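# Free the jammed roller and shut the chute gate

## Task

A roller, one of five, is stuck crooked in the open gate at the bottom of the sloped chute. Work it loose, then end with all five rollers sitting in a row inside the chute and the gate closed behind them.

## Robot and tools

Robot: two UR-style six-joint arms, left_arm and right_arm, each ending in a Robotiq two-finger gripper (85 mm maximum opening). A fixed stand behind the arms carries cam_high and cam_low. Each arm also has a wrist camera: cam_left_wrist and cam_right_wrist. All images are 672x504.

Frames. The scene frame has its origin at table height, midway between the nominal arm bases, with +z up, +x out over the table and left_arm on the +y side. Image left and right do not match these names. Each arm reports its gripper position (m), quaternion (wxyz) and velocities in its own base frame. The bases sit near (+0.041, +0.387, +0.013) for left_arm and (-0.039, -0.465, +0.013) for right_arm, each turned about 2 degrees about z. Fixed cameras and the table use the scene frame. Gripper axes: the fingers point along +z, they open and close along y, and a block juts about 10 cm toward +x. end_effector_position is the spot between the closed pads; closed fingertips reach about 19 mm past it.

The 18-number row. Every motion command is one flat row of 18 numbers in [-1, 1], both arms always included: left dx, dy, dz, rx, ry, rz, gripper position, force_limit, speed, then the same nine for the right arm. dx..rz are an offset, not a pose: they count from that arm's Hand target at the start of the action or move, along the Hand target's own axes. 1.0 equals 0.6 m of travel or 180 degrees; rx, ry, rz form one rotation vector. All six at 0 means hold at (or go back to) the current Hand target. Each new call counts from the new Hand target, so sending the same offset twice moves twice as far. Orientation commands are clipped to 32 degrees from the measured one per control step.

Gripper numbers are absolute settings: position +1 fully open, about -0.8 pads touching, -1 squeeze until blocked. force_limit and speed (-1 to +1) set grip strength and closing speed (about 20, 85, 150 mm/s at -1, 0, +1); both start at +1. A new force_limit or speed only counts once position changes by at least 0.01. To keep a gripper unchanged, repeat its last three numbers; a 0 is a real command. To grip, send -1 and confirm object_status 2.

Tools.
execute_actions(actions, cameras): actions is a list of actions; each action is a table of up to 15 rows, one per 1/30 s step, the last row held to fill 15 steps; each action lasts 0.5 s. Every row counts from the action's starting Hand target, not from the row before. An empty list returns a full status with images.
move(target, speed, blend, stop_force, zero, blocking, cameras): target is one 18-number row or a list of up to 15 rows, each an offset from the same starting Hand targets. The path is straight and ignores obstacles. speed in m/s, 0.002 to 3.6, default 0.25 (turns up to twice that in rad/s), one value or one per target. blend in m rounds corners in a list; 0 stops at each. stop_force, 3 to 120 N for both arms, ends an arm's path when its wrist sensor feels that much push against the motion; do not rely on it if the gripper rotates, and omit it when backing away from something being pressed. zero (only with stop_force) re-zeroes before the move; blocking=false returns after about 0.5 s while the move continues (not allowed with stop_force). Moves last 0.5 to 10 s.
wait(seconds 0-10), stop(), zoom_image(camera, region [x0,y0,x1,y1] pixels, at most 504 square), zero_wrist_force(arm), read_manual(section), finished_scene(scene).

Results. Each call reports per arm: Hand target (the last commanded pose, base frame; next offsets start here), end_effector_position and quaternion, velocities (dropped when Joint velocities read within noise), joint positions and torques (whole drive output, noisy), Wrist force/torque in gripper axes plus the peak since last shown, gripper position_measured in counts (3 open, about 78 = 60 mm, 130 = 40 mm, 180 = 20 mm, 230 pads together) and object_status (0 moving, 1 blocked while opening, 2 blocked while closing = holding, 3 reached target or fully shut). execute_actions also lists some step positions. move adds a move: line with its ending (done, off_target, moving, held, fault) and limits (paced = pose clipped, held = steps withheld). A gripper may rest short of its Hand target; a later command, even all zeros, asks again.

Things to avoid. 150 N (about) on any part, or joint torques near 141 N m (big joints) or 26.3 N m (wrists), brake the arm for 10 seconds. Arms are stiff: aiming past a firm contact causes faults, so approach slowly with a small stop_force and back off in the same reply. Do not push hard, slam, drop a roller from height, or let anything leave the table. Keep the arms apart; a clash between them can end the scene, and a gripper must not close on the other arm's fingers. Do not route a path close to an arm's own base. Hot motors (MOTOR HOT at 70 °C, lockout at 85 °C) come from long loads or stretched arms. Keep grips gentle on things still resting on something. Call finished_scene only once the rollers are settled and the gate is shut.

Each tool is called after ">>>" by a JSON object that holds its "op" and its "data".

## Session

>>> {"op": "execute_actions", "data": {"actions": []}}

Scene clock: 0.00 s.
left_arm: end_effector_position=(+0.3707, -0.5308, +0.2994) position_measured=3 object_status=3 end_effector_quat_wxyz=(+0.101, +0.694, -0.618, +0.355) | right_arm: end_effector_position=(+0.2129, -0.0547, +0.1094) position_measured=3 object_status=3 end_effector_quat_wxyz=(-0.185, +0.299, +0.936, -0.039)
Joint positions: left_arm=[-1.232 -1.514 1.957 -2.757 -1.414 -2.858] | right_arm=[3.373 -1.183 -2.415 -1.475 1.693 0.827]
Joint velocities: within noise
Joint torques (N m): no reading
Motor temperatures (°C): left_arm=[24 26 25 32 29 32] | right_arm=[22 27 24 29 29 33]
Wrist force (N): no reading
Wrist torque (N m): no reading
Wrist force, peak (N): no reading
Hand target: left_arm +0.3707, -0.5308, +0.2994; +0.101, +0.694, -0.618, +0.355 | right_arm +0.2129, -0.0547, +0.1094; -0.185, +0.299, +0.936, -0.039
Tool commands: left_gripper/position=+1.0 left_gripper/force_limit=+1.0 left_gripper/speed=+1.0 right_gripper/position=+1.0 right_gripper/force_limit=+1.0 right_gripper/speed=+1.0
camera_calibration:
cam_left_wrist: T_world_to_cam=[[-0.934552, -0.204578, -0.291135, 0.336421], [-0.0999808, 0.936209, -0.336923, 0.650651], [0.34149, -0.285764, -0.89539, 0.118655], [0, 0, 0, 1]] pos_world=[0.338936, -0.506413, 0.423405]
cam_right_wrist: T_world_to_cam=[[0.527492, 0.832117, -0.17127, -0.0412601], [0.844832, -0.535025, 0.00256226, -0.192283], [-0.0895014, -0.146046, -0.985221, 0.243182], [0, 0, 0, 1]] pos_world=[0.205976, -0.0330274, 0.233014]

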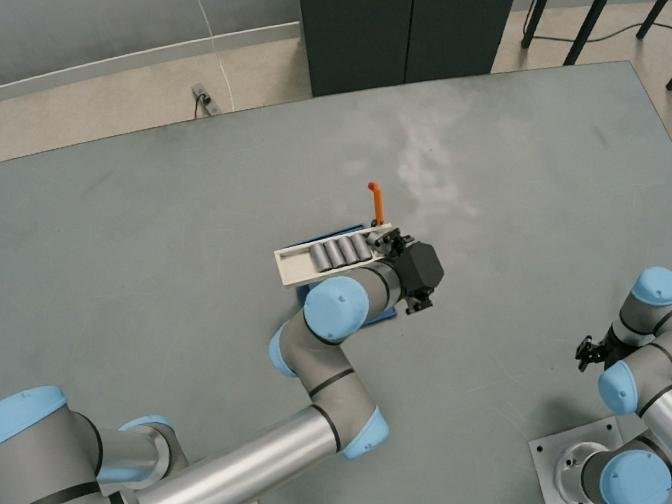

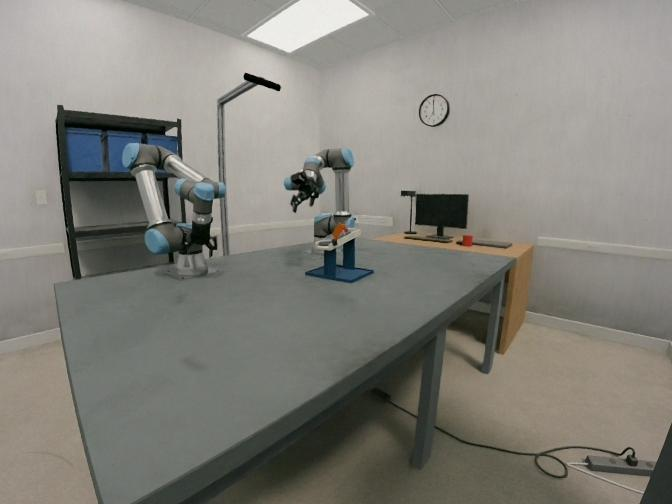

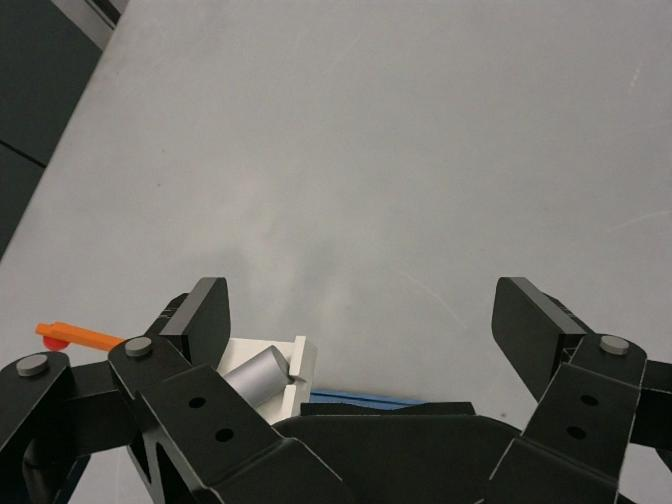

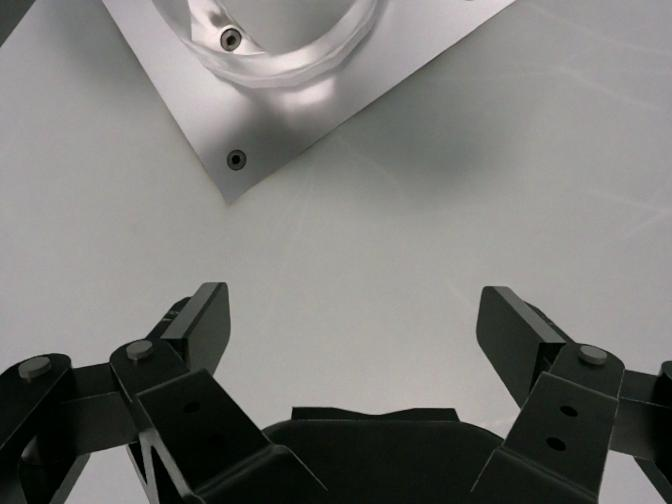

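>>> {"op": "move", "data": {"target": [-0.049,-0.253,-0.098,-0.281,0.086,0.338,1,1,1,-0.19,0.603,-0.473,-0.113,0.45,0.513,1,1,1], "speed": 0.4, "cameras": ["all"]}}

>>> {"op": "zoom_image", "data": {"camera": "cam_low", "region": [290, 180, 410, 290]}}

Scene clock: 7.20 s.
left_arm: end_effector_position=(+0.4906, -0.4408, +0.3693) position_measured=3 object_status=3 end_effector_quat_wxyz=(-0.262, -0.143, +0.942, -0.156) | right_arm: end_effector_position=(+0.6003, +0.1654, +0.2701) position_measured=3 object_status=3 end_effector_quat_wxyz=(-0.556, +0.802, +0.139, +0.168)
Joint positions: left_arm=[-0.712 -1.088 0.956 -1.317 -2.179 -0.974] | right_arm=[3.243 -1.994 -1.84 -0.306 2.745 3.287]
Joint torques (N m): left_arm=[-8.95 -56.5 -32.66 -0.21 -3.68 1.79] | right_arm=[-5.1 43.1 26.93 4.11 2.75 1.41]
Wrist force (N): left_arm=[0.4 -0.4 0.0] | right_arm=[-1.1 3.7 -2.1]
Wrist torque (N m): left_arm=[-0.06 -0.06 0.09] | right_arm=[0.40 0.14 -0.02]
Wrist force, peak (N): left_arm=[0.5 0.9 0.1] | right_arm=[-1.8 3.6 -2.3]
Hand target: left_arm +0.4906, -0.4409, +0.3694; -0.262, -0.143, +0.942, -0.156 | right_arm +0.6004, +0.1653, +0.2702; -0.556, +0.802, +0.139, +0.168
Off the commanded pose: left_arm 0.000 m, 0 deg | right_arm 0.000 m, 0 deg.
move: done
camera_calibration:
cam_left_wrist: T_world_to_cam=[[-0.340278, 0.916929, -0.208453, 0.6595], [0.927884, 0.291482, -0.232528, -0.225034], [-0.152452, -0.272544, -0.949988, 0.434478], [0, 0, 0, 1]] pos_world=[0.499456, -0.420706, 0.497897]
cam_right_wrist: T_world_to_cam=[[0.430719, -0.345197, -0.833859, 0.030601], [-0.882414, -0.354864, -0.308895, 0.68902], [-0.189277, 0.868856, -0.457453, 0.217818], [0, 0, 0, 1]] pos_world=[0.636049, 0.0658199, 0.337993]

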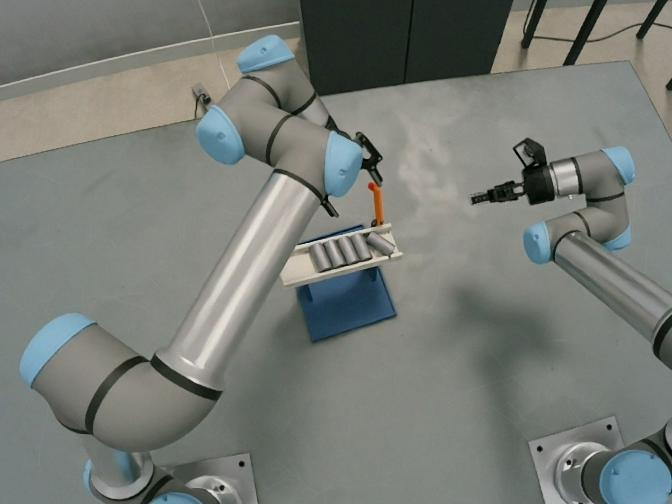

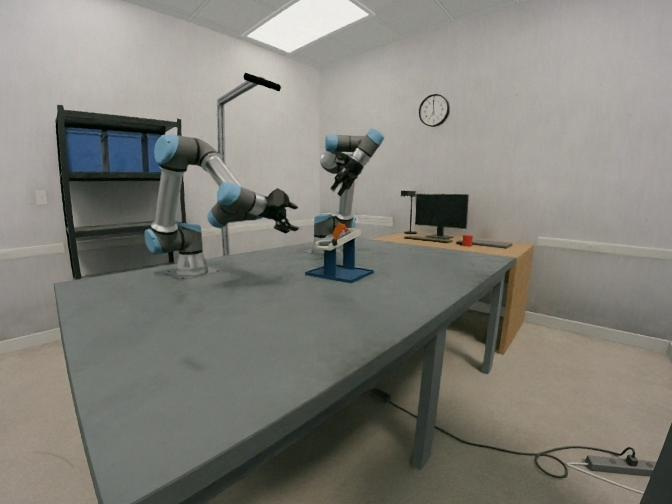

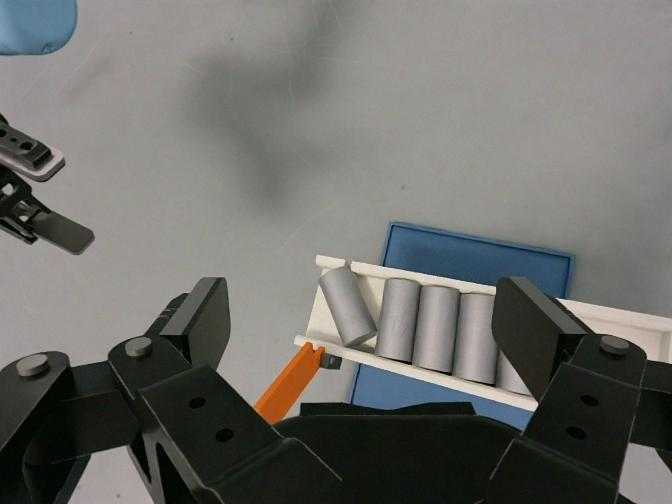

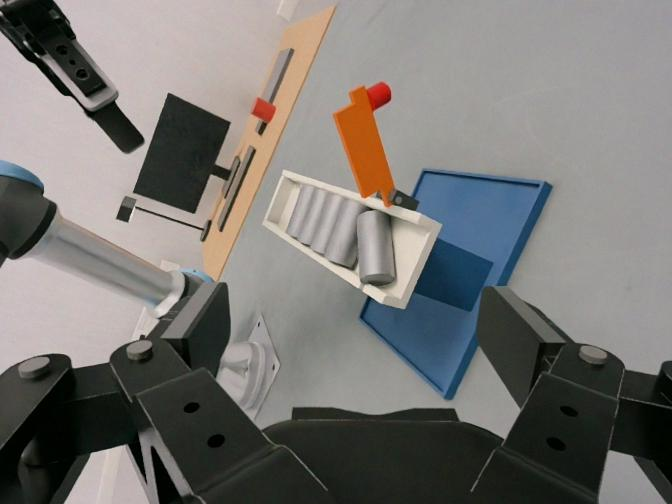

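Scaled by 4.200 from the camera's 672x504 image, which has a finer 960x720 frame.

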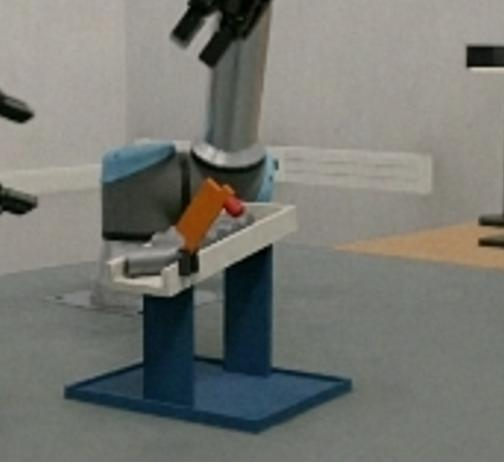

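>>> {"op": "zoom_image", "data": {"camera": "cam_left_wrist", "region": [270, 230, 560, 430]}}

>>> {"op": "zoom_image", "data": {"camera": "cam_right_wrist", "region": [250, 80, 450, 320]}}

>>> {"op": "zoom_image", "data": {"camera": "cam_high", "region": [270, 170, 420, 300]}}

Scaled by 1.738 from the camera's 672x504 image, which has a finer 960x720 frame.

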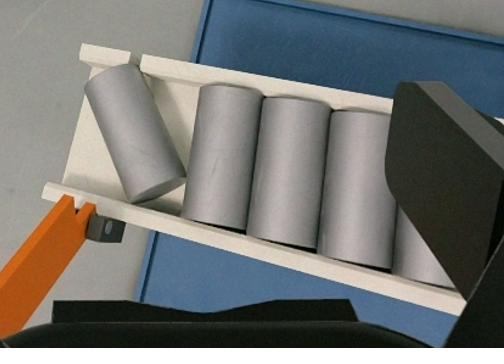

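Scaled by 2.100 from the camera's 672x504 image, which has a finer 960x720 frame.

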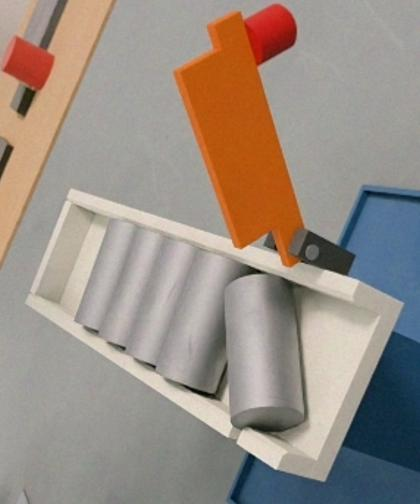

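Scaled by 3.360 from the camera's 672x504 image, which has a finer 960x720 frame.

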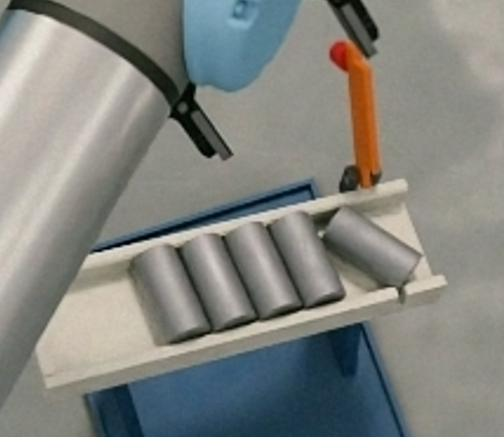

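>>> {"op": "move", "data": {"target": [[0.022,-0.065,-0.173,0,0,0,1,1,1,-0.0475,-0.126,0.15,0,-0.2425,-0.437,-0.8,-1,0.3],[0.022,-0.065,-0.173,0,0,0,1,1,1,-0.0475,-0.126,0.308,0,-0.48,-0.865,-0.8,-1,0.3]], "speed": 0.5, "cameras": ["all"]}}

Scene clock: 33.03 s.
left_arm: end_effector_position=(+0.5391, -0.4404, +0.4689) position_measured=3 object_status=3 end_effector_quat_wxyz=(-0.256, -0.146, +0.941, -0.165) | right_arm: end_effector_position=(+0.5648, +0.3637, +0.2620) position_measured=229 object_status=3 end_effector_quat_wxyz=(+0.205, -0.026, +0.973, +0.100)
Joint positions: left_arm=[-0.666 -0.72 0.035 -0.761 -2.178 -0.934] | right_arm=[3.973 -1.764 -1.714 -0.799 1.418 0.744]
Joint torques (N m): left_arm=[8.77 -67.38 -28.5 -4.02 -3.57 -2.37] | right_arm=[-4.38 24.61 31.37 4.36 -0.58 -1.13]
Wrist force (N): left_arm=[0.6 -0.4 0.1] | right_arm=[0.4 -1.0 0.2]
Wrist torque (N m): left_arm=[-0.06 -0.09 0.08] | right_arm=[-0.19 0.01 0.02]
Wrist force, peak (N): left_arm=[0.6 -0.4 1.1] | right_arm=[-1.2 4.1 -2.9]
Hand target: left_arm +0.5399, -0.4407, +0.4696; -0.262, -0.143, +0.942, -0.156 | right_arm +0.5649, +0.3637, +0.2620; +0.205, -0.026, +0.973, +0.100
Off the commanded pose: left_arm 0.001 m, 1 deg | right_arm 0.000 m, 0 deg.
elbow stopped short (left arm): the move would have taken joint 3 (elbow) straighter than the controller allows.
move: done
camera_calibration:
cam_left_wrist: T_world_to_cam=[[-0.349973, 0.909065, -0.226096, 0.706383], [0.926707, 0.300717, -0.22535, -0.245722], [-0.136867, -0.288391, -0.94768, 0.520045], [0, 0, 0, 1]] pos_world=[0.546104, -0.418279, 0.597173]
cam_right_wrist: T_world_to_cam=[[-0.115532, 0.977315, 0.177505, -0.32999], [0.728576, -0.0380868, 0.683906, -0.559673], [0.675152, 0.208339, -0.707647, -0.147357], [0, 0, 0, 1]] pos_world=[0.469128, 0.331888, 0.337062]

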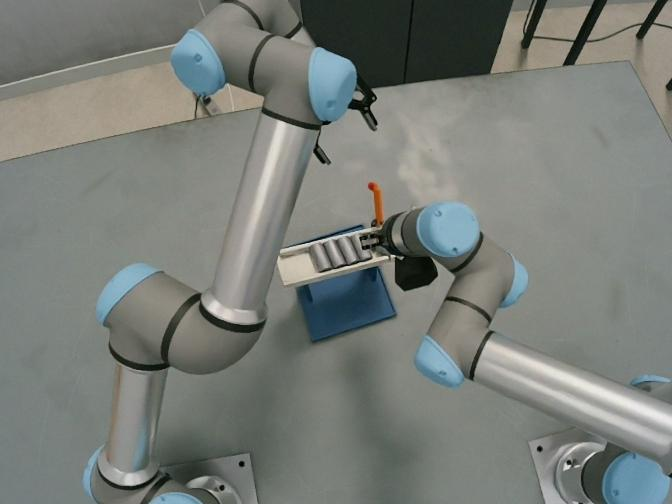

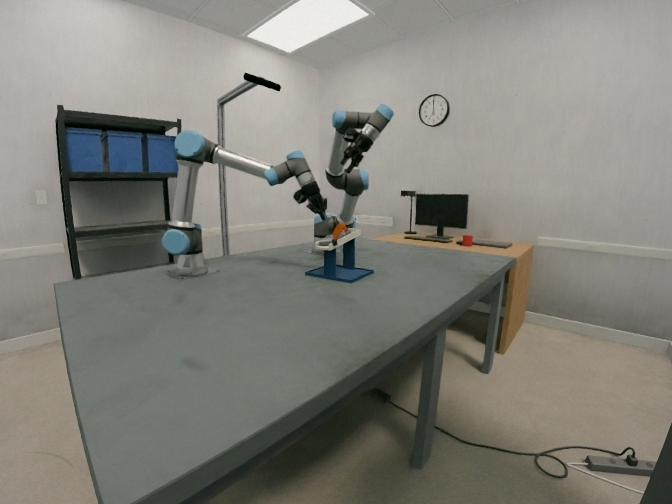

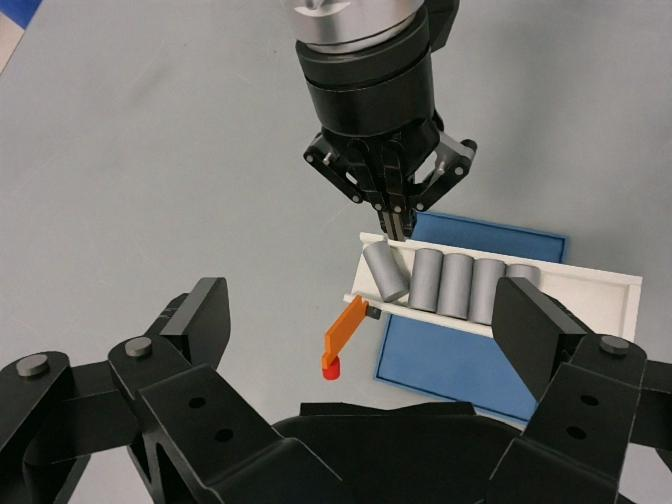

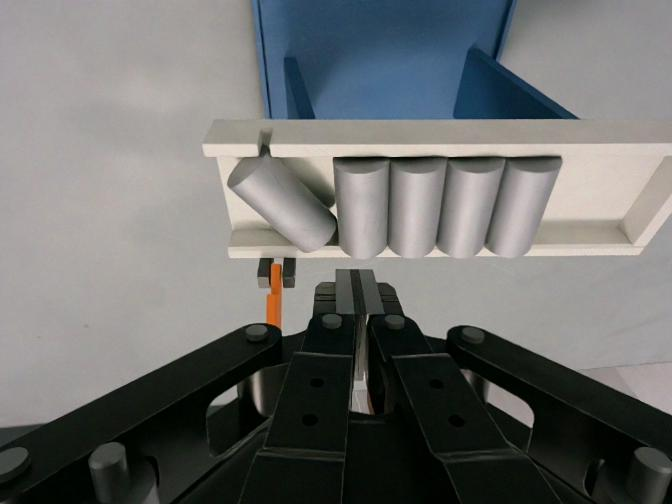

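>>> {"op": "move", "data": {"target": [[0,0,0,0,0,0,1,1,1,0.0041,-0.0127,0.0698,0,0,0,-0.8,-1,0.3],[0,0,0,0,0,0,1,1,1,0.0436,-0.0285,0.1417,0,0,0,-0.8,-1,0.3]], "speed": [0.15,0.04], "stop_force": 12, "cameras": ["cam_left_wrist","cam_right_wrist"]}}

>>> {"op": "zoom_image", "data": {"camera": "cam_right_wrist", "region": [200, 150, 500, 330]}}

>>> {"op": "zoom_image", "data": {"camera": "cam_left_wrist", "region": [330, 180, 530, 330]}}

Scene clock: 37.83 s.
left_arm: end_effector_position=(+0.5391, -0.4403, +0.4689) position_measured=3 object_status=3 end_effector_quat_wxyz=(-0.256, -0.146, +0.941, -0.165) | right_arm: end_effector_position=(+0.5766, +0.3643, +0.1803) position_measured=229 object_status=3 end_effector_quat_wxyz=(+0.205, -0.026, +0.973, +0.100)
Joint positions: left_arm=[-0.666 -0.72 0.035 -0.761 -2.178 -0.934] | right_arm=[3.958 -1.87 -1.808 -0.597 1.424 0.73]
Joint torques (N m): left_arm=[8.03 -67.97 -28.04 -0.88 -3.08 -0.67] | right_arm=[-10.73 27.83 18.17 4.64 0.83 -0.87]
Wrist force (N): left_arm=[0.3 -0.2 0.0] | right_arm=[1.6 0.9 -0.5]
Wrist torque (N m): left_arm=[-0.04 -0.03 0.08] | right_arm=[-0.12 0.01 0.06]
Wrist force, peak (N): left_arm=[0.7 -0.6 -0.1] | right_arm=[0.7 7.6 -17.0]
Hand target: left_arm +0.5399, -0.4407, +0.4696; -0.262, -0.143, +0.942, -0.156 | right_arm +0.5766, +0.3643, +0.1803; +0.205, -0.026, +0.973, +0.100 (not the last commanded pose)
Off the commanded pose: left_arm 0.001 m, 1 deg | right_arm 0.008 m, 0 deg.
elbow stopped short (left arm): the move would have taken joint 3 (elbow) straighter than the controller allows.
move: contact (right_arm); path passed 1 of 2 targets
camera_calibration:
cam_left_wrist: T_world_to_cam=[[-0.349977, 0.909055, -0.226129, 0.706401], [0.92672, 0.300744, -0.225262, -0.245771], [-0.136769, -0.288395, -0.947693, 0.519998], [0, 0, 0, 1]] pos_world=[0.546104, -0.418279, 0.597173]
cam_right_wrist: T_world_to_cam=[[-0.115655, 0.977318, 0.177408, -0.314629], [0.728366, -0.0379933, 0.684134, -0.512362], [0.675357, 0.208341, -0.707451, -0.213412], [0, 0, 0, 1]] pos_world=[0.480928, 0.332489, 0.255363]
Images, in order (width x height): cam_left_wrist 672x504, cam_right_wrist 672x504.

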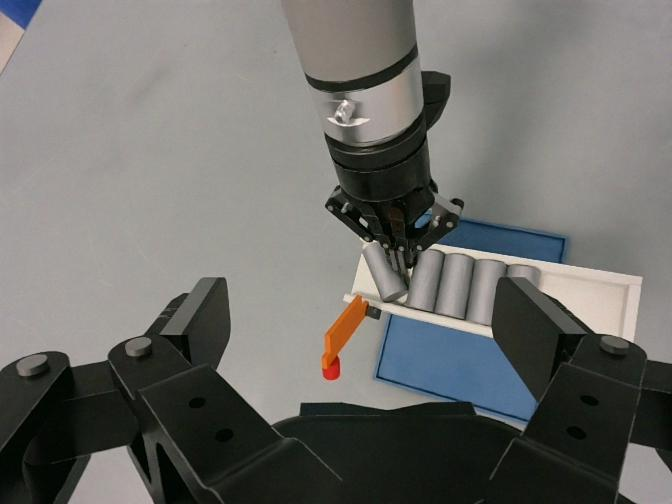

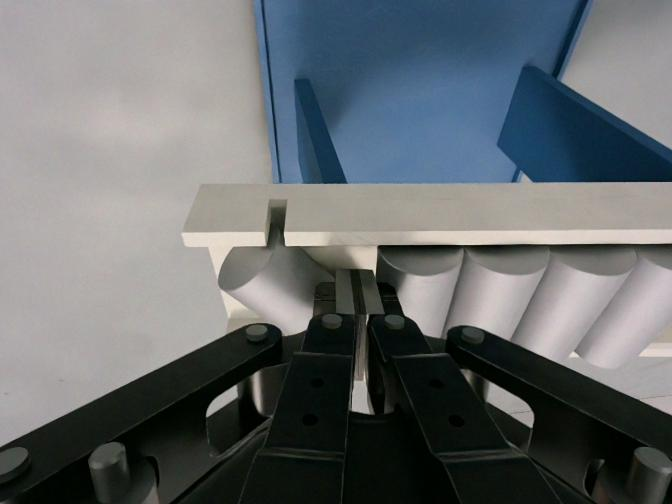

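Scaled by 1.680 from the camera's 672x504 image, which has a finer 960x720 frame.

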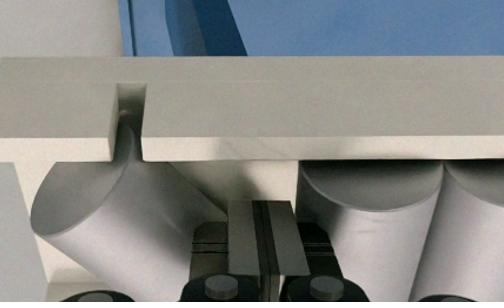

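Scaled by 2.520 from the camera's 672x504 image, which has a finer 960x720 frame.

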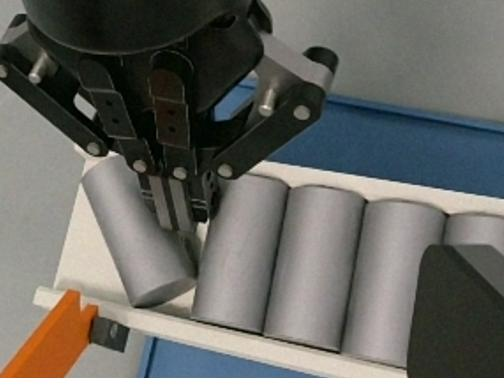

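>>> {"op": "move", "data": {"target": [[0,0,0,0,0,0,1,1,1,0,0.0065,0.0014,0,0,0,-0.8,-1,0.3],[0,0,0,0,0,0,1,1,1,0.0039,0.0046,0.0104,0,0,0,-0.8,-1,0.3],[0,0,0,0,0,0,1,1,1,0.0039,0.0514,0.0104,0,0,0,-0.8,-1,0.3]], "speed": 0.03, "stop_force": 30, "cameras": ["cam_left_wrist","cam_right_wrist"]}}

>>> {"op": "zoom_image", "data": {"camera": "cam_left_wrist", "region": [330, 180, 530, 330]}}

Scene clock: 41.20 s.
left_arm: end_effector_position=(+0.5391, -0.4403, +0.4689) position_measured=3 object_status=3 end_effector_quat_wxyz=(-0.256, -0.146, +0.941, -0.165) | right_arm: end_effector_position=(+0.5741, +0.3957, +0.1794) position_measured=229 object_status=3 end_effector_quat_wxyz=(+0.205, -0.026, +0.973, +0.100)
Joint positions: left_arm=[-0.666 -0.72 0.035 -0.761 -2.178 -0.934] | right_arm=[3.999 -1.903 -1.763 -0.615 1.407 0.768]
Joint torques (N m): left_arm=[8.12 -69.15 -28.29 -0.32 -2.86 0.4] | right_arm=[-7.75 42.03 13.34 4.87 1.72 -1.42]
Wrist force (N): left_arm=[0.8 -0.4 -0.2] | right_arm=[-0.3 -1.4 0.3]
Wrist torque (N m): left_arm=[-0.05 -0.10 0.07] | right_arm=[-0.14 0.08 0.06]
Wrist force, peak (N): left_arm=[0.7 -0.6 -0.1] | right_arm=[3.0 5.7 -15.7]
Hand target: left_arm +0.5399, -0.4407, +0.4696; -0.262, -0.143, +0.942, -0.156 | right_arm +0.5741, +0.3957, +0.1794; +0.205, -0.026, +0.973, +0.100
Off the commanded pose: left_arm 0.001 m, 1 deg | right_arm 0.000 m, 0 deg.
elbow stopped short (left arm): the move would have taken joint 3 (elbow) straighter than the controller allows.
move: done
camera_calibration:
cam_left_wrist: T_world_to_cam=[[-0.349973, 0.909065, -0.226096, 0.706383], [0.926707, 0.300717, -0.22535, -0.245722], [-0.136867, -0.288391, -0.94768, 0.520045], [0, 0, 0, 1]] pos_world=[0.546104, -0.418279, 0.597173]
cam_right_wrist: T_world_to_cam=[[-0.115569, 0.977342, 0.177333, -0.345476], [0.728411, -0.03799, 0.684086, -0.508742], [0.675323, 0.208231, -0.707516, -0.21883], [0, 0, 0, 1]] pos_world=[0.478428, 0.363888, 0.254463]
Images, in order (width x height): cam_left_wrist 672x504, cam_right_wrist 672x504.

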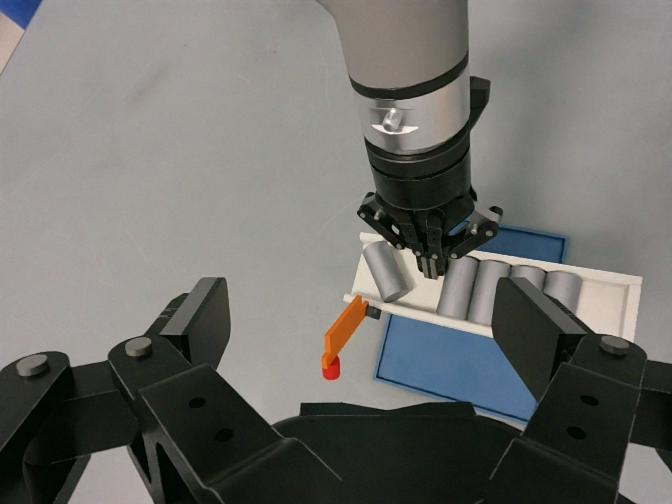

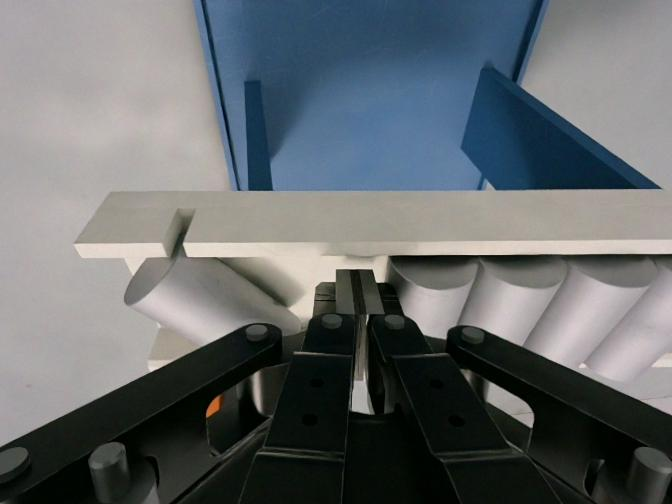

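Scaled by 2.520 from the camera's 672x504 image, which has a finer 960x720 frame.

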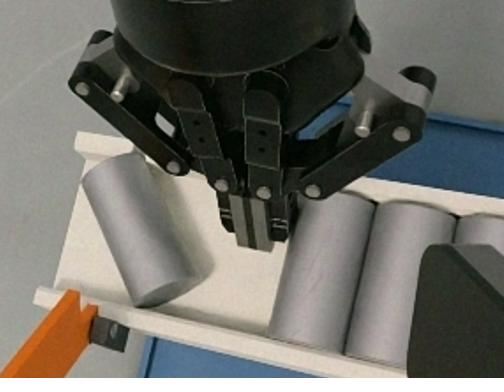

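>>> {"op": "move", "data": {"target": [0,0,0,0,0,0,0.1,1,1,0,0.034,0,0,0,0,-0.8,-1,0.3], "speed": 0.04}}

>>> {"op": "move", "data": {"target": [-0.166,0.04,0.386,-0.0606,-0.0828,-0.1485,0.1,1,1,0,0,0,0,0,0,-0.8,-1,0.3], "speed": 0.2, "cameras": ["cam_left_wrist","cam_right_wrist","cam_high"]}}

Scene clock: 46.13 s.
left_arm: end_effector_position=(+0.5391, -0.4403, +0.4689) position_measured=117 object_status=3 end_effector_quat_wxyz=(-0.256, -0.146, +0.941, -0.165) | right_arm: end_effector_position=(+0.5722, +0.4159, +0.1832) position_measured=229 object_status=3 end_effector_quat_wxyz=(+0.205, -0.026, +0.973, +0.100) end_effector_velocity=(+0.000, -0.003, -0.001) end_effector_angular_velocity=(-0.001, -0.001, +0.000)
Joint positions: left_arm=[-0.666 -0.72 0.035 -0.761 -2.178 -0.934] | right_arm=[4.024 -1.921 -1.726 -0.638 1.396 0.791]
Joint velocities: left_arm=[within noise] | right_arm=[-0.003 0.002 -0.006 0.004 0 -0.003]
Joint torques (N m): left_arm=[7.81 -68.93 -27.69 -0.46 -2.49 1.51] | right_arm=[-4.89 41.96 13.23 4.58 0.86 -1.31]
Wrist force (N): left_arm=[0.6 -0.4 0.0] | right_arm=[-0.9 -2.4 -1.2]
Wrist torque (N m): left_arm=[-0.06 -0.10 0.08] | right_arm=[-0.16 0.09 0.01]
Wrist force, peak (N): left_arm=[0.7 -0.6 -0.1] | right_arm=[0.4 -7.0 -1.5]
Hand target: left_arm +0.5399, -0.4407, +0.4696; -0.262, -0.143, +0.942, -0.156 | right_arm +0.5722, +0.4157, +0.1831; +0.205, -0.026, +0.973, +0.100
Off the commanded pose: left_arm 0.001 m, 1 deg | right_arm 0.000 m, 0 deg.
elbow stopped short (left arm): the move would have taken joint 3 (elbow) straighter than the controller allows.
move: done

Scene clock: 47.87 s.
left_arm: end_effector_position=(+0.5117, -0.4816, +0.2417) position_measured=117 object_status=3 end_effector_quat_wxyz=(-0.186, -0.334, +0.924, +0.003) | right_arm: end_effector_position=(+0.5722, +0.4157, +0.1831) position_measured=229 object_status=3 end_effector_quat_wxyz=(+0.205, -0.026, +0.973, +0.100)
Joint positions: left_arm=[-0.823 -0.945 0.972 -1.438 -1.912 -1.488] | right_arm=[4.024 -1.92 -1.726 -0.638 1.397 0.791]
Joint torques (N m): left_arm=[6.77 -61.55 -32.68 -0.11 -3.1 2.06] | right_arm=[-8.36 42.77 14.77 4.68 1.63 -1.44]
Wrist force (N): left_arm=[0.6 -0.8 0.1] | right_arm=[0.0 -1.5 0.3]
Wrist torque (N m): left_arm=[-0.10 -0.08 -0.10] | right_arm=[-0.16 0.07 0.04]
Wrist force, peak (N): left_arm=[1.2 -4.2 11.5] | right_arm=[-0.2 -1.9 0.4]
Hand target: left_arm +0.5117, -0.4816, +0.2418; -0.186, -0.334, +0.924, +0.003 (not the last commanded pose) | right_arm +0.5722, +0.4157, +0.1831; +0.205, -0.026, +0.973, +0.100
Off the commanded pose: left_arm 0.020 m, 3 deg | right_arm 0.000 m, 0 deg.
move: held (left_arm; a check stopped the path); limits=held
pose unreachable (left arm): on one or more control steps of this call, first in action 0 (counted from 0), this arm could not follow its commanded pose, so it was not sent that pose on those steps. It may still have moved: this result reports where it is.
cause: moving toward the commanded pose would bring a part of the arm too close to another arm (a part of this arm just beyond joint 3 (elbow) and a part of the right arm just beyond its joint 5 (wrist 2), 12 mm apart when this arm was first held).
camera_calibration:
cam_left_wrist: T_world_to_cam=[[-0.607238, 0.781591, 0.142752, 0.664005], [0.788457, 0.614952, -0.0130325, -0.0883676], [-0.097972, 0.10464, -0.989673, 0.468652], [0, 0, 0, 1]] pos_world=[0.518797, -0.513678, 0.367872]
cam_right_wrist: T_world_to_cam=[[-0.115569, 0.977342, 0.177333, -0.365801], [0.728411, -0.03799, 0.684086, -0.509134], [0.675323, 0.208231, -0.707516, -0.219072], [0, 0, 0, 1]] pos_world=[0.476528, 0.383788, 0.258163]
Images, in order (width x height): cam_high 672x504, cam_left_wrist 672x504, cam_right_wrist 672x504.

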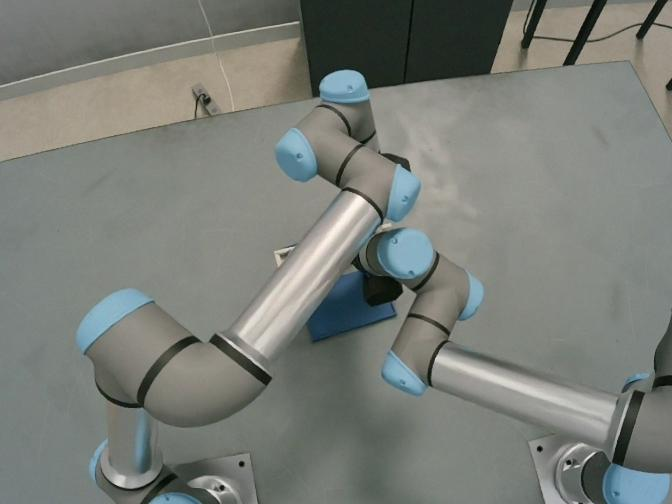

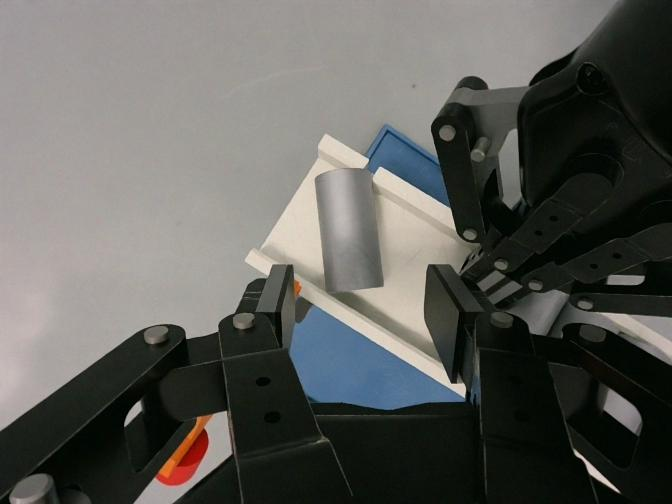

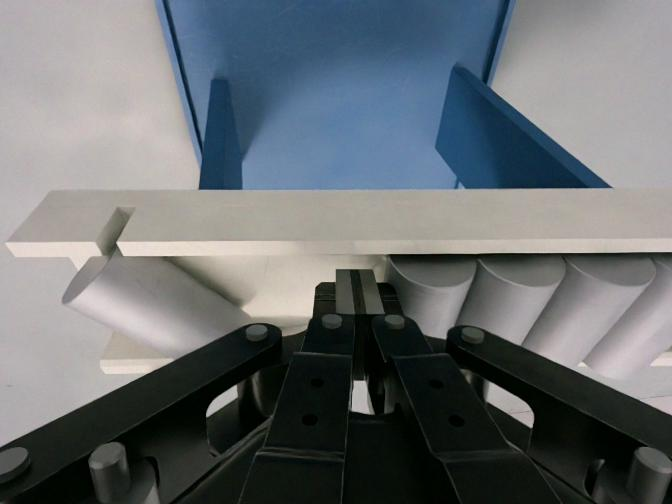

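>>> {"op": "move", "data": {"target": [0,0,0,0,0,0,0.1,1,1,-0.0076,0.001,0.005,0,-0.139,0,-0.8,-1,0.3], "speed": 0.12, "cameras": ["cam_left_wrist","cam_right_wrist"]}}

Scene clock: 51.70 s.
left_arm: end_effector_position=(+0.5117, -0.4816, +0.2418) position_measured=117 object_status=3 end_effector_quat_wxyz=(-0.186, -0.334, +0.924, +0.003) | right_arm: end_effector_position=(+0.5774, +0.4170, +0.1823) position_measured=229 object_status=3 end_effector_quat_wxyz=(+0.411, -0.004, +0.906, +0.103)
Joint positions: left_arm=[-0.822 -0.945 0.971 -1.438 -1.912 -1.488] | right_arm=[4.155 -1.959 -1.957 -0.084 1.012 0.791]
Joint torques (N m): left_arm=[7.83 -65.66 -33.34 0.02 -3.08 2.05] | right_arm=[-6.94 38.87 28.81 4.4 -0.26 1.33]
Wrist force (N): left_arm=[0.6 -0.8 0.0] | right_arm=[-2.1 -3.5 -1.7]
Wrist torque (N m): left_arm=[-0.10 -0.08 -0.10] | right_arm=[0.01 0.05 0.20]
Wrist force, peak (N): left_arm=[0.7 -1.1 0.3] | right_arm=[0.8 -5.5 -3.1]
Hand target: left_arm +0.5117, -0.4816, +0.2418; -0.186, -0.334, +0.924, +0.003 | right_arm +0.5775, +0.4170, +0.1824; +0.411, -0.004, +0.906, +0.103
Off the commanded pose: left_arm 0.000 m, 0 deg | right_arm 0.000 m, 0 deg.
move: done
camera_calibration:
cam_left_wrist: T_world_to_cam=[[-0.607351, 0.78153, 0.142602, 0.664134], [0.788383, 0.615048, -0.0129966, -0.0883715], [-0.0978644, 0.104532, -0.989695, 0.468657], [0, 0, 0, 1]] pos_world=[0.518898, -0.513677, 0.367972]
cam_right_wrist: T_world_to_cam=[[-0.110985, 0.979524, 0.167971, -0.368237], [0.374009, -0.115424, 0.920214, -0.318452], [0.92076, 0.164952, -0.353541, -0.411642], [0, 0, 0, 1]] pos_world=[0.457259, 0.391841, 0.209366]
Images, in order (width x height): cam_left_wrist 672x504, cam_right_wrist 672x504.

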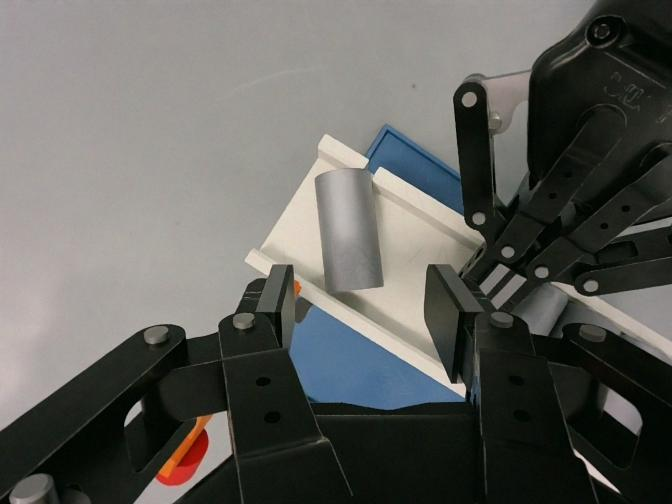

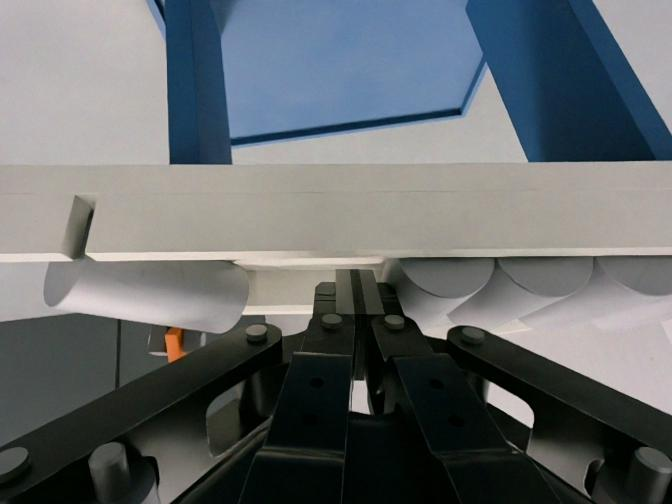

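>>> {"op": "move", "data": {"target": [[-0.004,-0.002,0.08,0,0,-0.018,0.1,1,1,0,0,0,0,0,0,-0.8,-1,0.3],[-0.0072,-0.0037,0.1487,0,0,-0.018,0.1,1,1,0,0,0,0,0,0,-0.8,-1,0.3]], "speed": [0.12,0.05], "stop_force": 12, "cameras": ["cam_left_wrist","cam_right_wrist"]}}

Scene clock: 54.97 s.
left_arm: end_effector_position=(+0.5054, -0.4836, +0.2216) position_measured=117 object_status=3 end_effector_quat_wxyz=(-0.187, -0.346, +0.920, +0.006) | right_arm: end_effector_position=(+0.5775, +0.4170, +0.1824) position_measured=229 object_status=3 end_effector_quat_wxyz=(+0.411, -0.004, +0.906, +0.103)
Joint positions: left_arm=[-0.831 -0.952 1.035 -1.496 -1.914 -1.522] | right_arm=[4.155 -1.959 -1.957 -0.084 1.012 0.792]
Joint torques (N m): left_arm=[-6.71 -60.18 -20.53 -0.36 -1.44 -1.99] | right_arm=[-6.8 40.11 29.21 3.39 -1.44 1.4]
Wrist force (N): left_arm=[6.0 3.4 -5.2] | right_arm=[0.3 -2.8 -0.7]
Wrist torque (N m): left_arm=[0.02 -0.07 0.15] | right_arm=[0.02 0.02 0.18]
Wrist force, peak (N): left_arm=[42.5 21.2 -34.1] | right_arm=[-0.9 -3.6 -1.7]
Hand target: left_arm +0.5054, -0.4836, +0.2217; -0.187, -0.346, +0.920, +0.006 (not the last commanded pose) | right_arm +0.5775, +0.4170, +0.1824; +0.411, -0.004, +0.906, +0.103
Off the commanded pose: left_arm 0.068 m, 2 deg | right_arm 0.000 m, 0 deg.
move: contact (left_arm); path passed 0 of 2 targets
camera_calibration:
cam_left_wrist: T_world_to_cam=[[-0.625267, 0.765311, 0.152774, 0.663661], [0.773363, 0.633881, -0.0101991, -0.0662399], [-0.104646, 0.111773, -0.988209, 0.454883], [0, 0, 0, 1]] pos_world=[0.513795, -0.516763, 0.347453]
cam_right_wrist: T_world_to_cam=[[-0.110823, 0.979509, 0.168167, -0.36835], [0.373822, -0.1157, 0.920256, -0.318398], [0.920856, 0.16485, -0.35334, -0.411743], [0, 0, 0, 1]] pos_world=[0.457358, 0.39184, 0.209467]
Images, in order (width x height): cam_left_wrist 672x504, cam_right_wrist 672x504.

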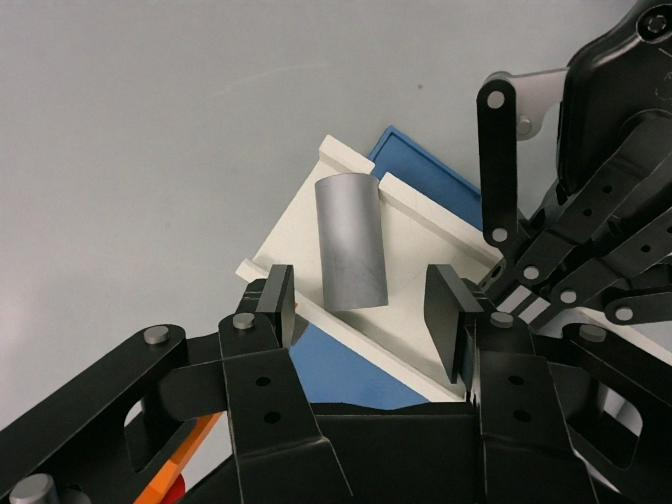

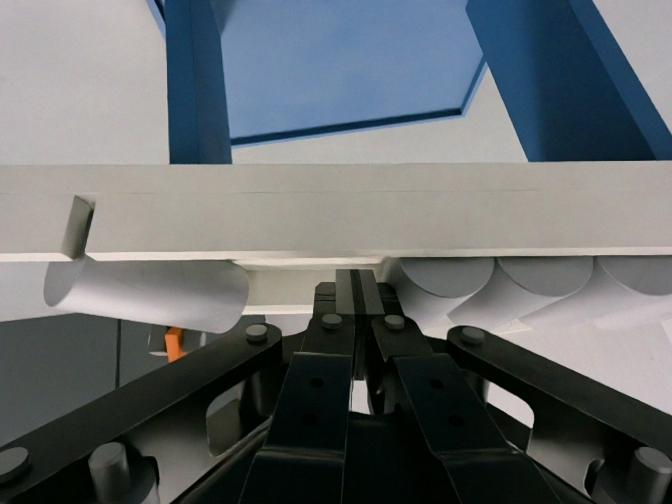

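>>> {"op": "move", "data": {"target": [0.0407,0.032,-0.022,0.078,-0.102,0.011,0.1,1,1,0,0,0,0,0,0,-0.8,-1,0.3], "speed": 0.2, "cameras": ["cam_left_wrist","cam_right_wrist","cam_high"]}}

Scene clock: 61.97 s.
left_arm: end_effector_position=(+0.4809, -0.4831, +0.2449) position_measured=117 object_status=3 end_effector_quat_wxyz=(+0.005, -0.344, +0.937, -0.054) | right_arm: end_effector_position=(+0.5775, +0.4170, +0.1824) position_measured=229 object_status=3 end_effector_quat_wxyz=(+0.411, -0.004, +0.906, +0.103)
Joint positions: left_arm=[-0.979 -1.194 1.369 -1.853 -1.586 -1.684] | right_arm=[4.155 -1.959 -1.957 -0.084 1.012 0.792]
Joint torques (N m): left_arm=[2.78 -43.99 -22.61 -3.64 1.44 1.19] | right_arm=[-6.15 39.45 29.57 3.22 -0.31 1.37]
Wrist force (N): left_arm=[1.4 -0.8 0.6] | right_arm=[0.0 -3.2 -1.1]
Wrist torque (N m): left_arm=[-0.10 -0.24 -0.11] | right_arm=[-0.03 0.02 0.18]
Wrist force, peak (N): left_arm=[6.9 3.3 -5.9] | right_arm=[-0.6 -3.4 -1.5]
Hand target: left_arm +0.4809, -0.4830, +0.2449; +0.005, -0.344, +0.937, -0.054 | right_arm +0.5775, +0.4170, +0.1824; +0.411, -0.004, +0.906, +0.103
Off the commanded pose: left_arm 0.000 m, 0 deg | right_arm 0.000 m, 0 deg.
move: done
camera_calibration:
cam_left_wrist: T_world_to_cam=[[-0.642679, 0.760777, -0.0904559, 0.710121], [0.708677, 0.635183, 0.307116, -0.0934556], [0.291103, 0.133273, -0.947363, 0.285362], [0, 0, 0, 1]] pos_world=[0.43954, -0.518913, 0.363278]
cam_right_wrist: T_world_to_cam=[[-0.110823, 0.979509, 0.168167, -0.36835], [0.373822, -0.1157, 0.920256, -0.318398], [0.920856, 0.16485, -0.35334, -0.411743], [0, 0, 0, 1]] pos_world=[0.457358, 0.39184, 0.209467]
Images, in order (width x height): cam_high 672x504, cam_left_wrist 672x504, cam_right_wrist 672x504.

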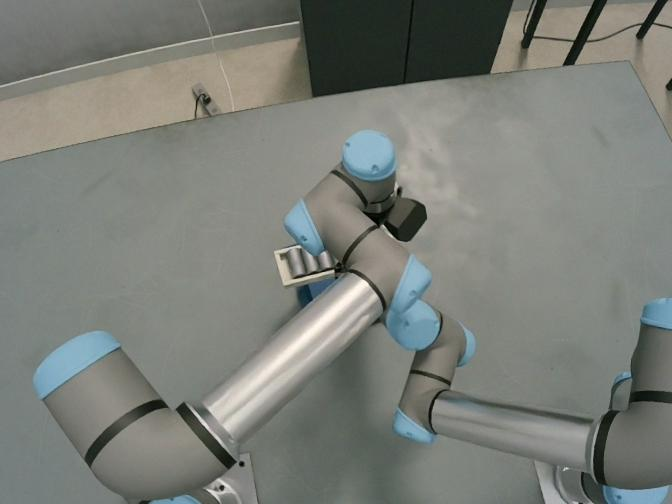

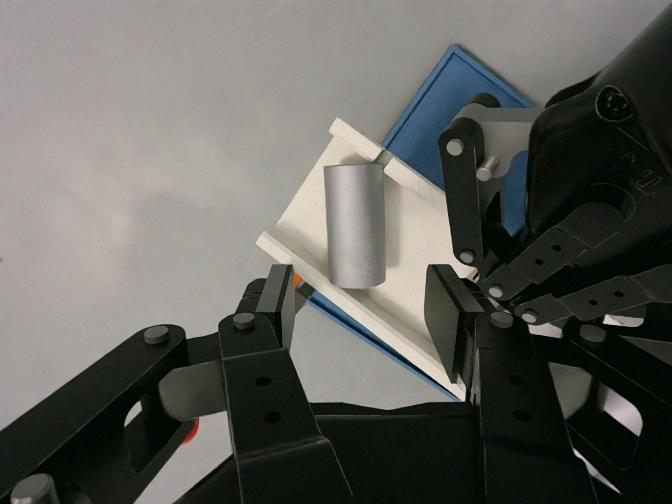

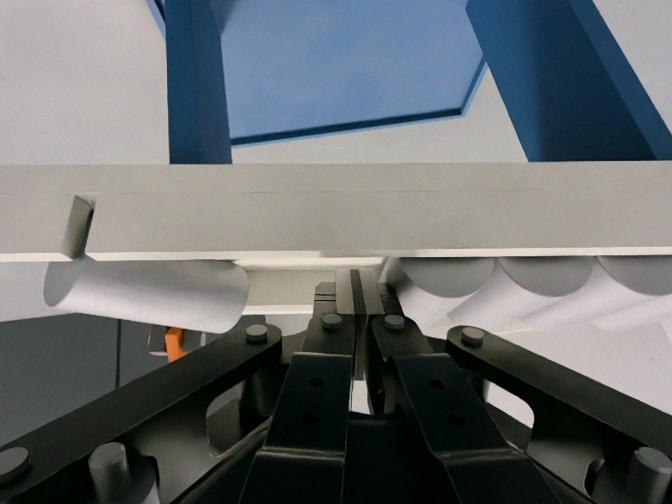

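>>> {"op": "move", "data": {"target": [0,0,0,0,0,0,-0.04,1,1,0,0.0204,0,0,0,0,-0.8,-1,0.3], "speed": 0.04, "stop_force": 30, "cameras": ["cam_left_wrist","cam_right_wrist"]}}

Scene clock: 65.77 s.
left_arm: end_effector_position=(+0.4809, -0.4830, +0.2449) position_measured=134 object_status=3 end_effector_quat_wxyz=(+0.005, -0.344, +0.937, -0.054) | right_arm: end_effector_position=(+0.5763, +0.4289, +0.1847) position_measured=229 object_status=3 end_effector_quat_wxyz=(+0.411, -0.004, +0.906, +0.103)
Joint positions: left_arm=[-0.979 -1.194 1.369 -1.853 -1.586 -1.684] | right_arm=[4.169 -1.967 -1.933 -0.105 1.003 0.804]
Joint torques (N m): left_arm=[-6.91 -51.38 -16.08 -3.67 1.41 -1.47] | right_arm=[-7.14 40.93 10.5 4.43 1.52 -1.51]
Wrist force (N): left_arm=[1.5 -1.1 0.5] | right_arm=[-1.4 -1.5 -1.6]
Wrist torque (N m): left_arm=[-0.13 -0.26 -0.10] | right_arm=[-0.01 0.03 0.03]
Wrist force, peak (N): left_arm=[1.8 -1.1 0.4] | right_arm=[-1.7 -5.2 -3.1]
Hand target: left_arm +0.4809, -0.4830, +0.2449; +0.005, -0.344, +0.937, -0.054 | right_arm +0.5763, +0.4289, +0.1847; +0.411, -0.004, +0.906, +0.103
Off the commanded pose: left_arm 0.000 m, 0 deg | right_arm 0.000 m, 0 deg.
move: done
camera_calibration:
cam_left_wrist: T_world_to_cam=[[-0.642696, 0.760755, -0.0905198, 0.710131], [0.708587, 0.63519, 0.307307, -0.093451], [0.291282, 0.133364, -0.947296, 0.285212], [0, 0, 0, 1]] pos_world=[0.43954, -0.518913, 0.363179]
cam_right_wrist: T_world_to_cam=[[-0.110823, 0.979509, 0.168167, -0.380509], [0.373822, -0.1157, 0.920256, -0.318597], [0.920856, 0.16485, -0.35334, -0.411822], [0, 0, 0, 1]] pos_world=[0.456158, 0.40374, 0.211667]
Images, in order (width x height): cam_left_wrist 672x504, cam_right_wrist 672x504.

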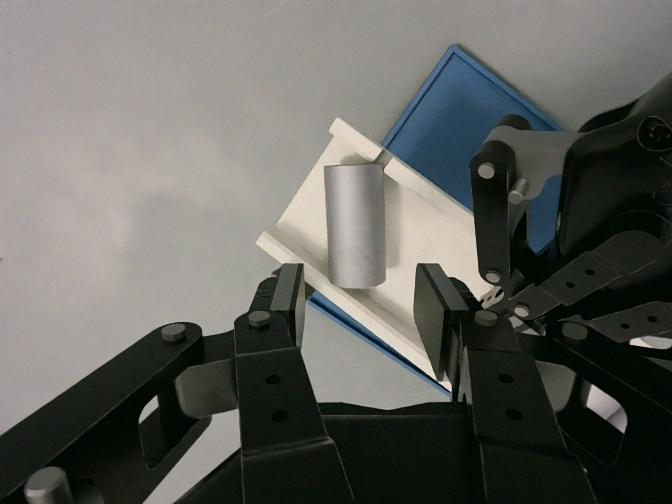

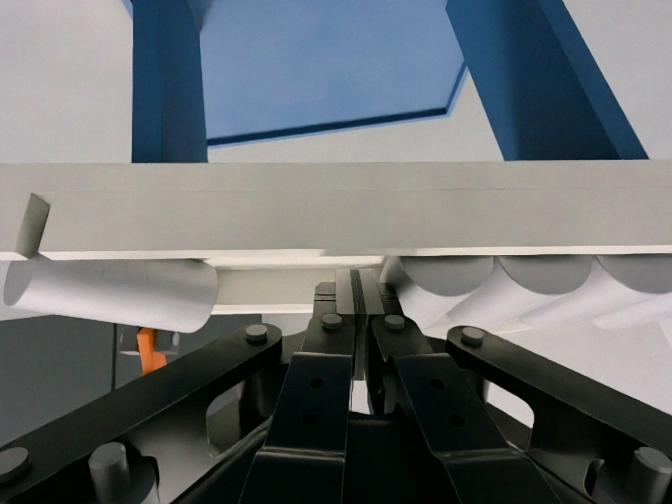

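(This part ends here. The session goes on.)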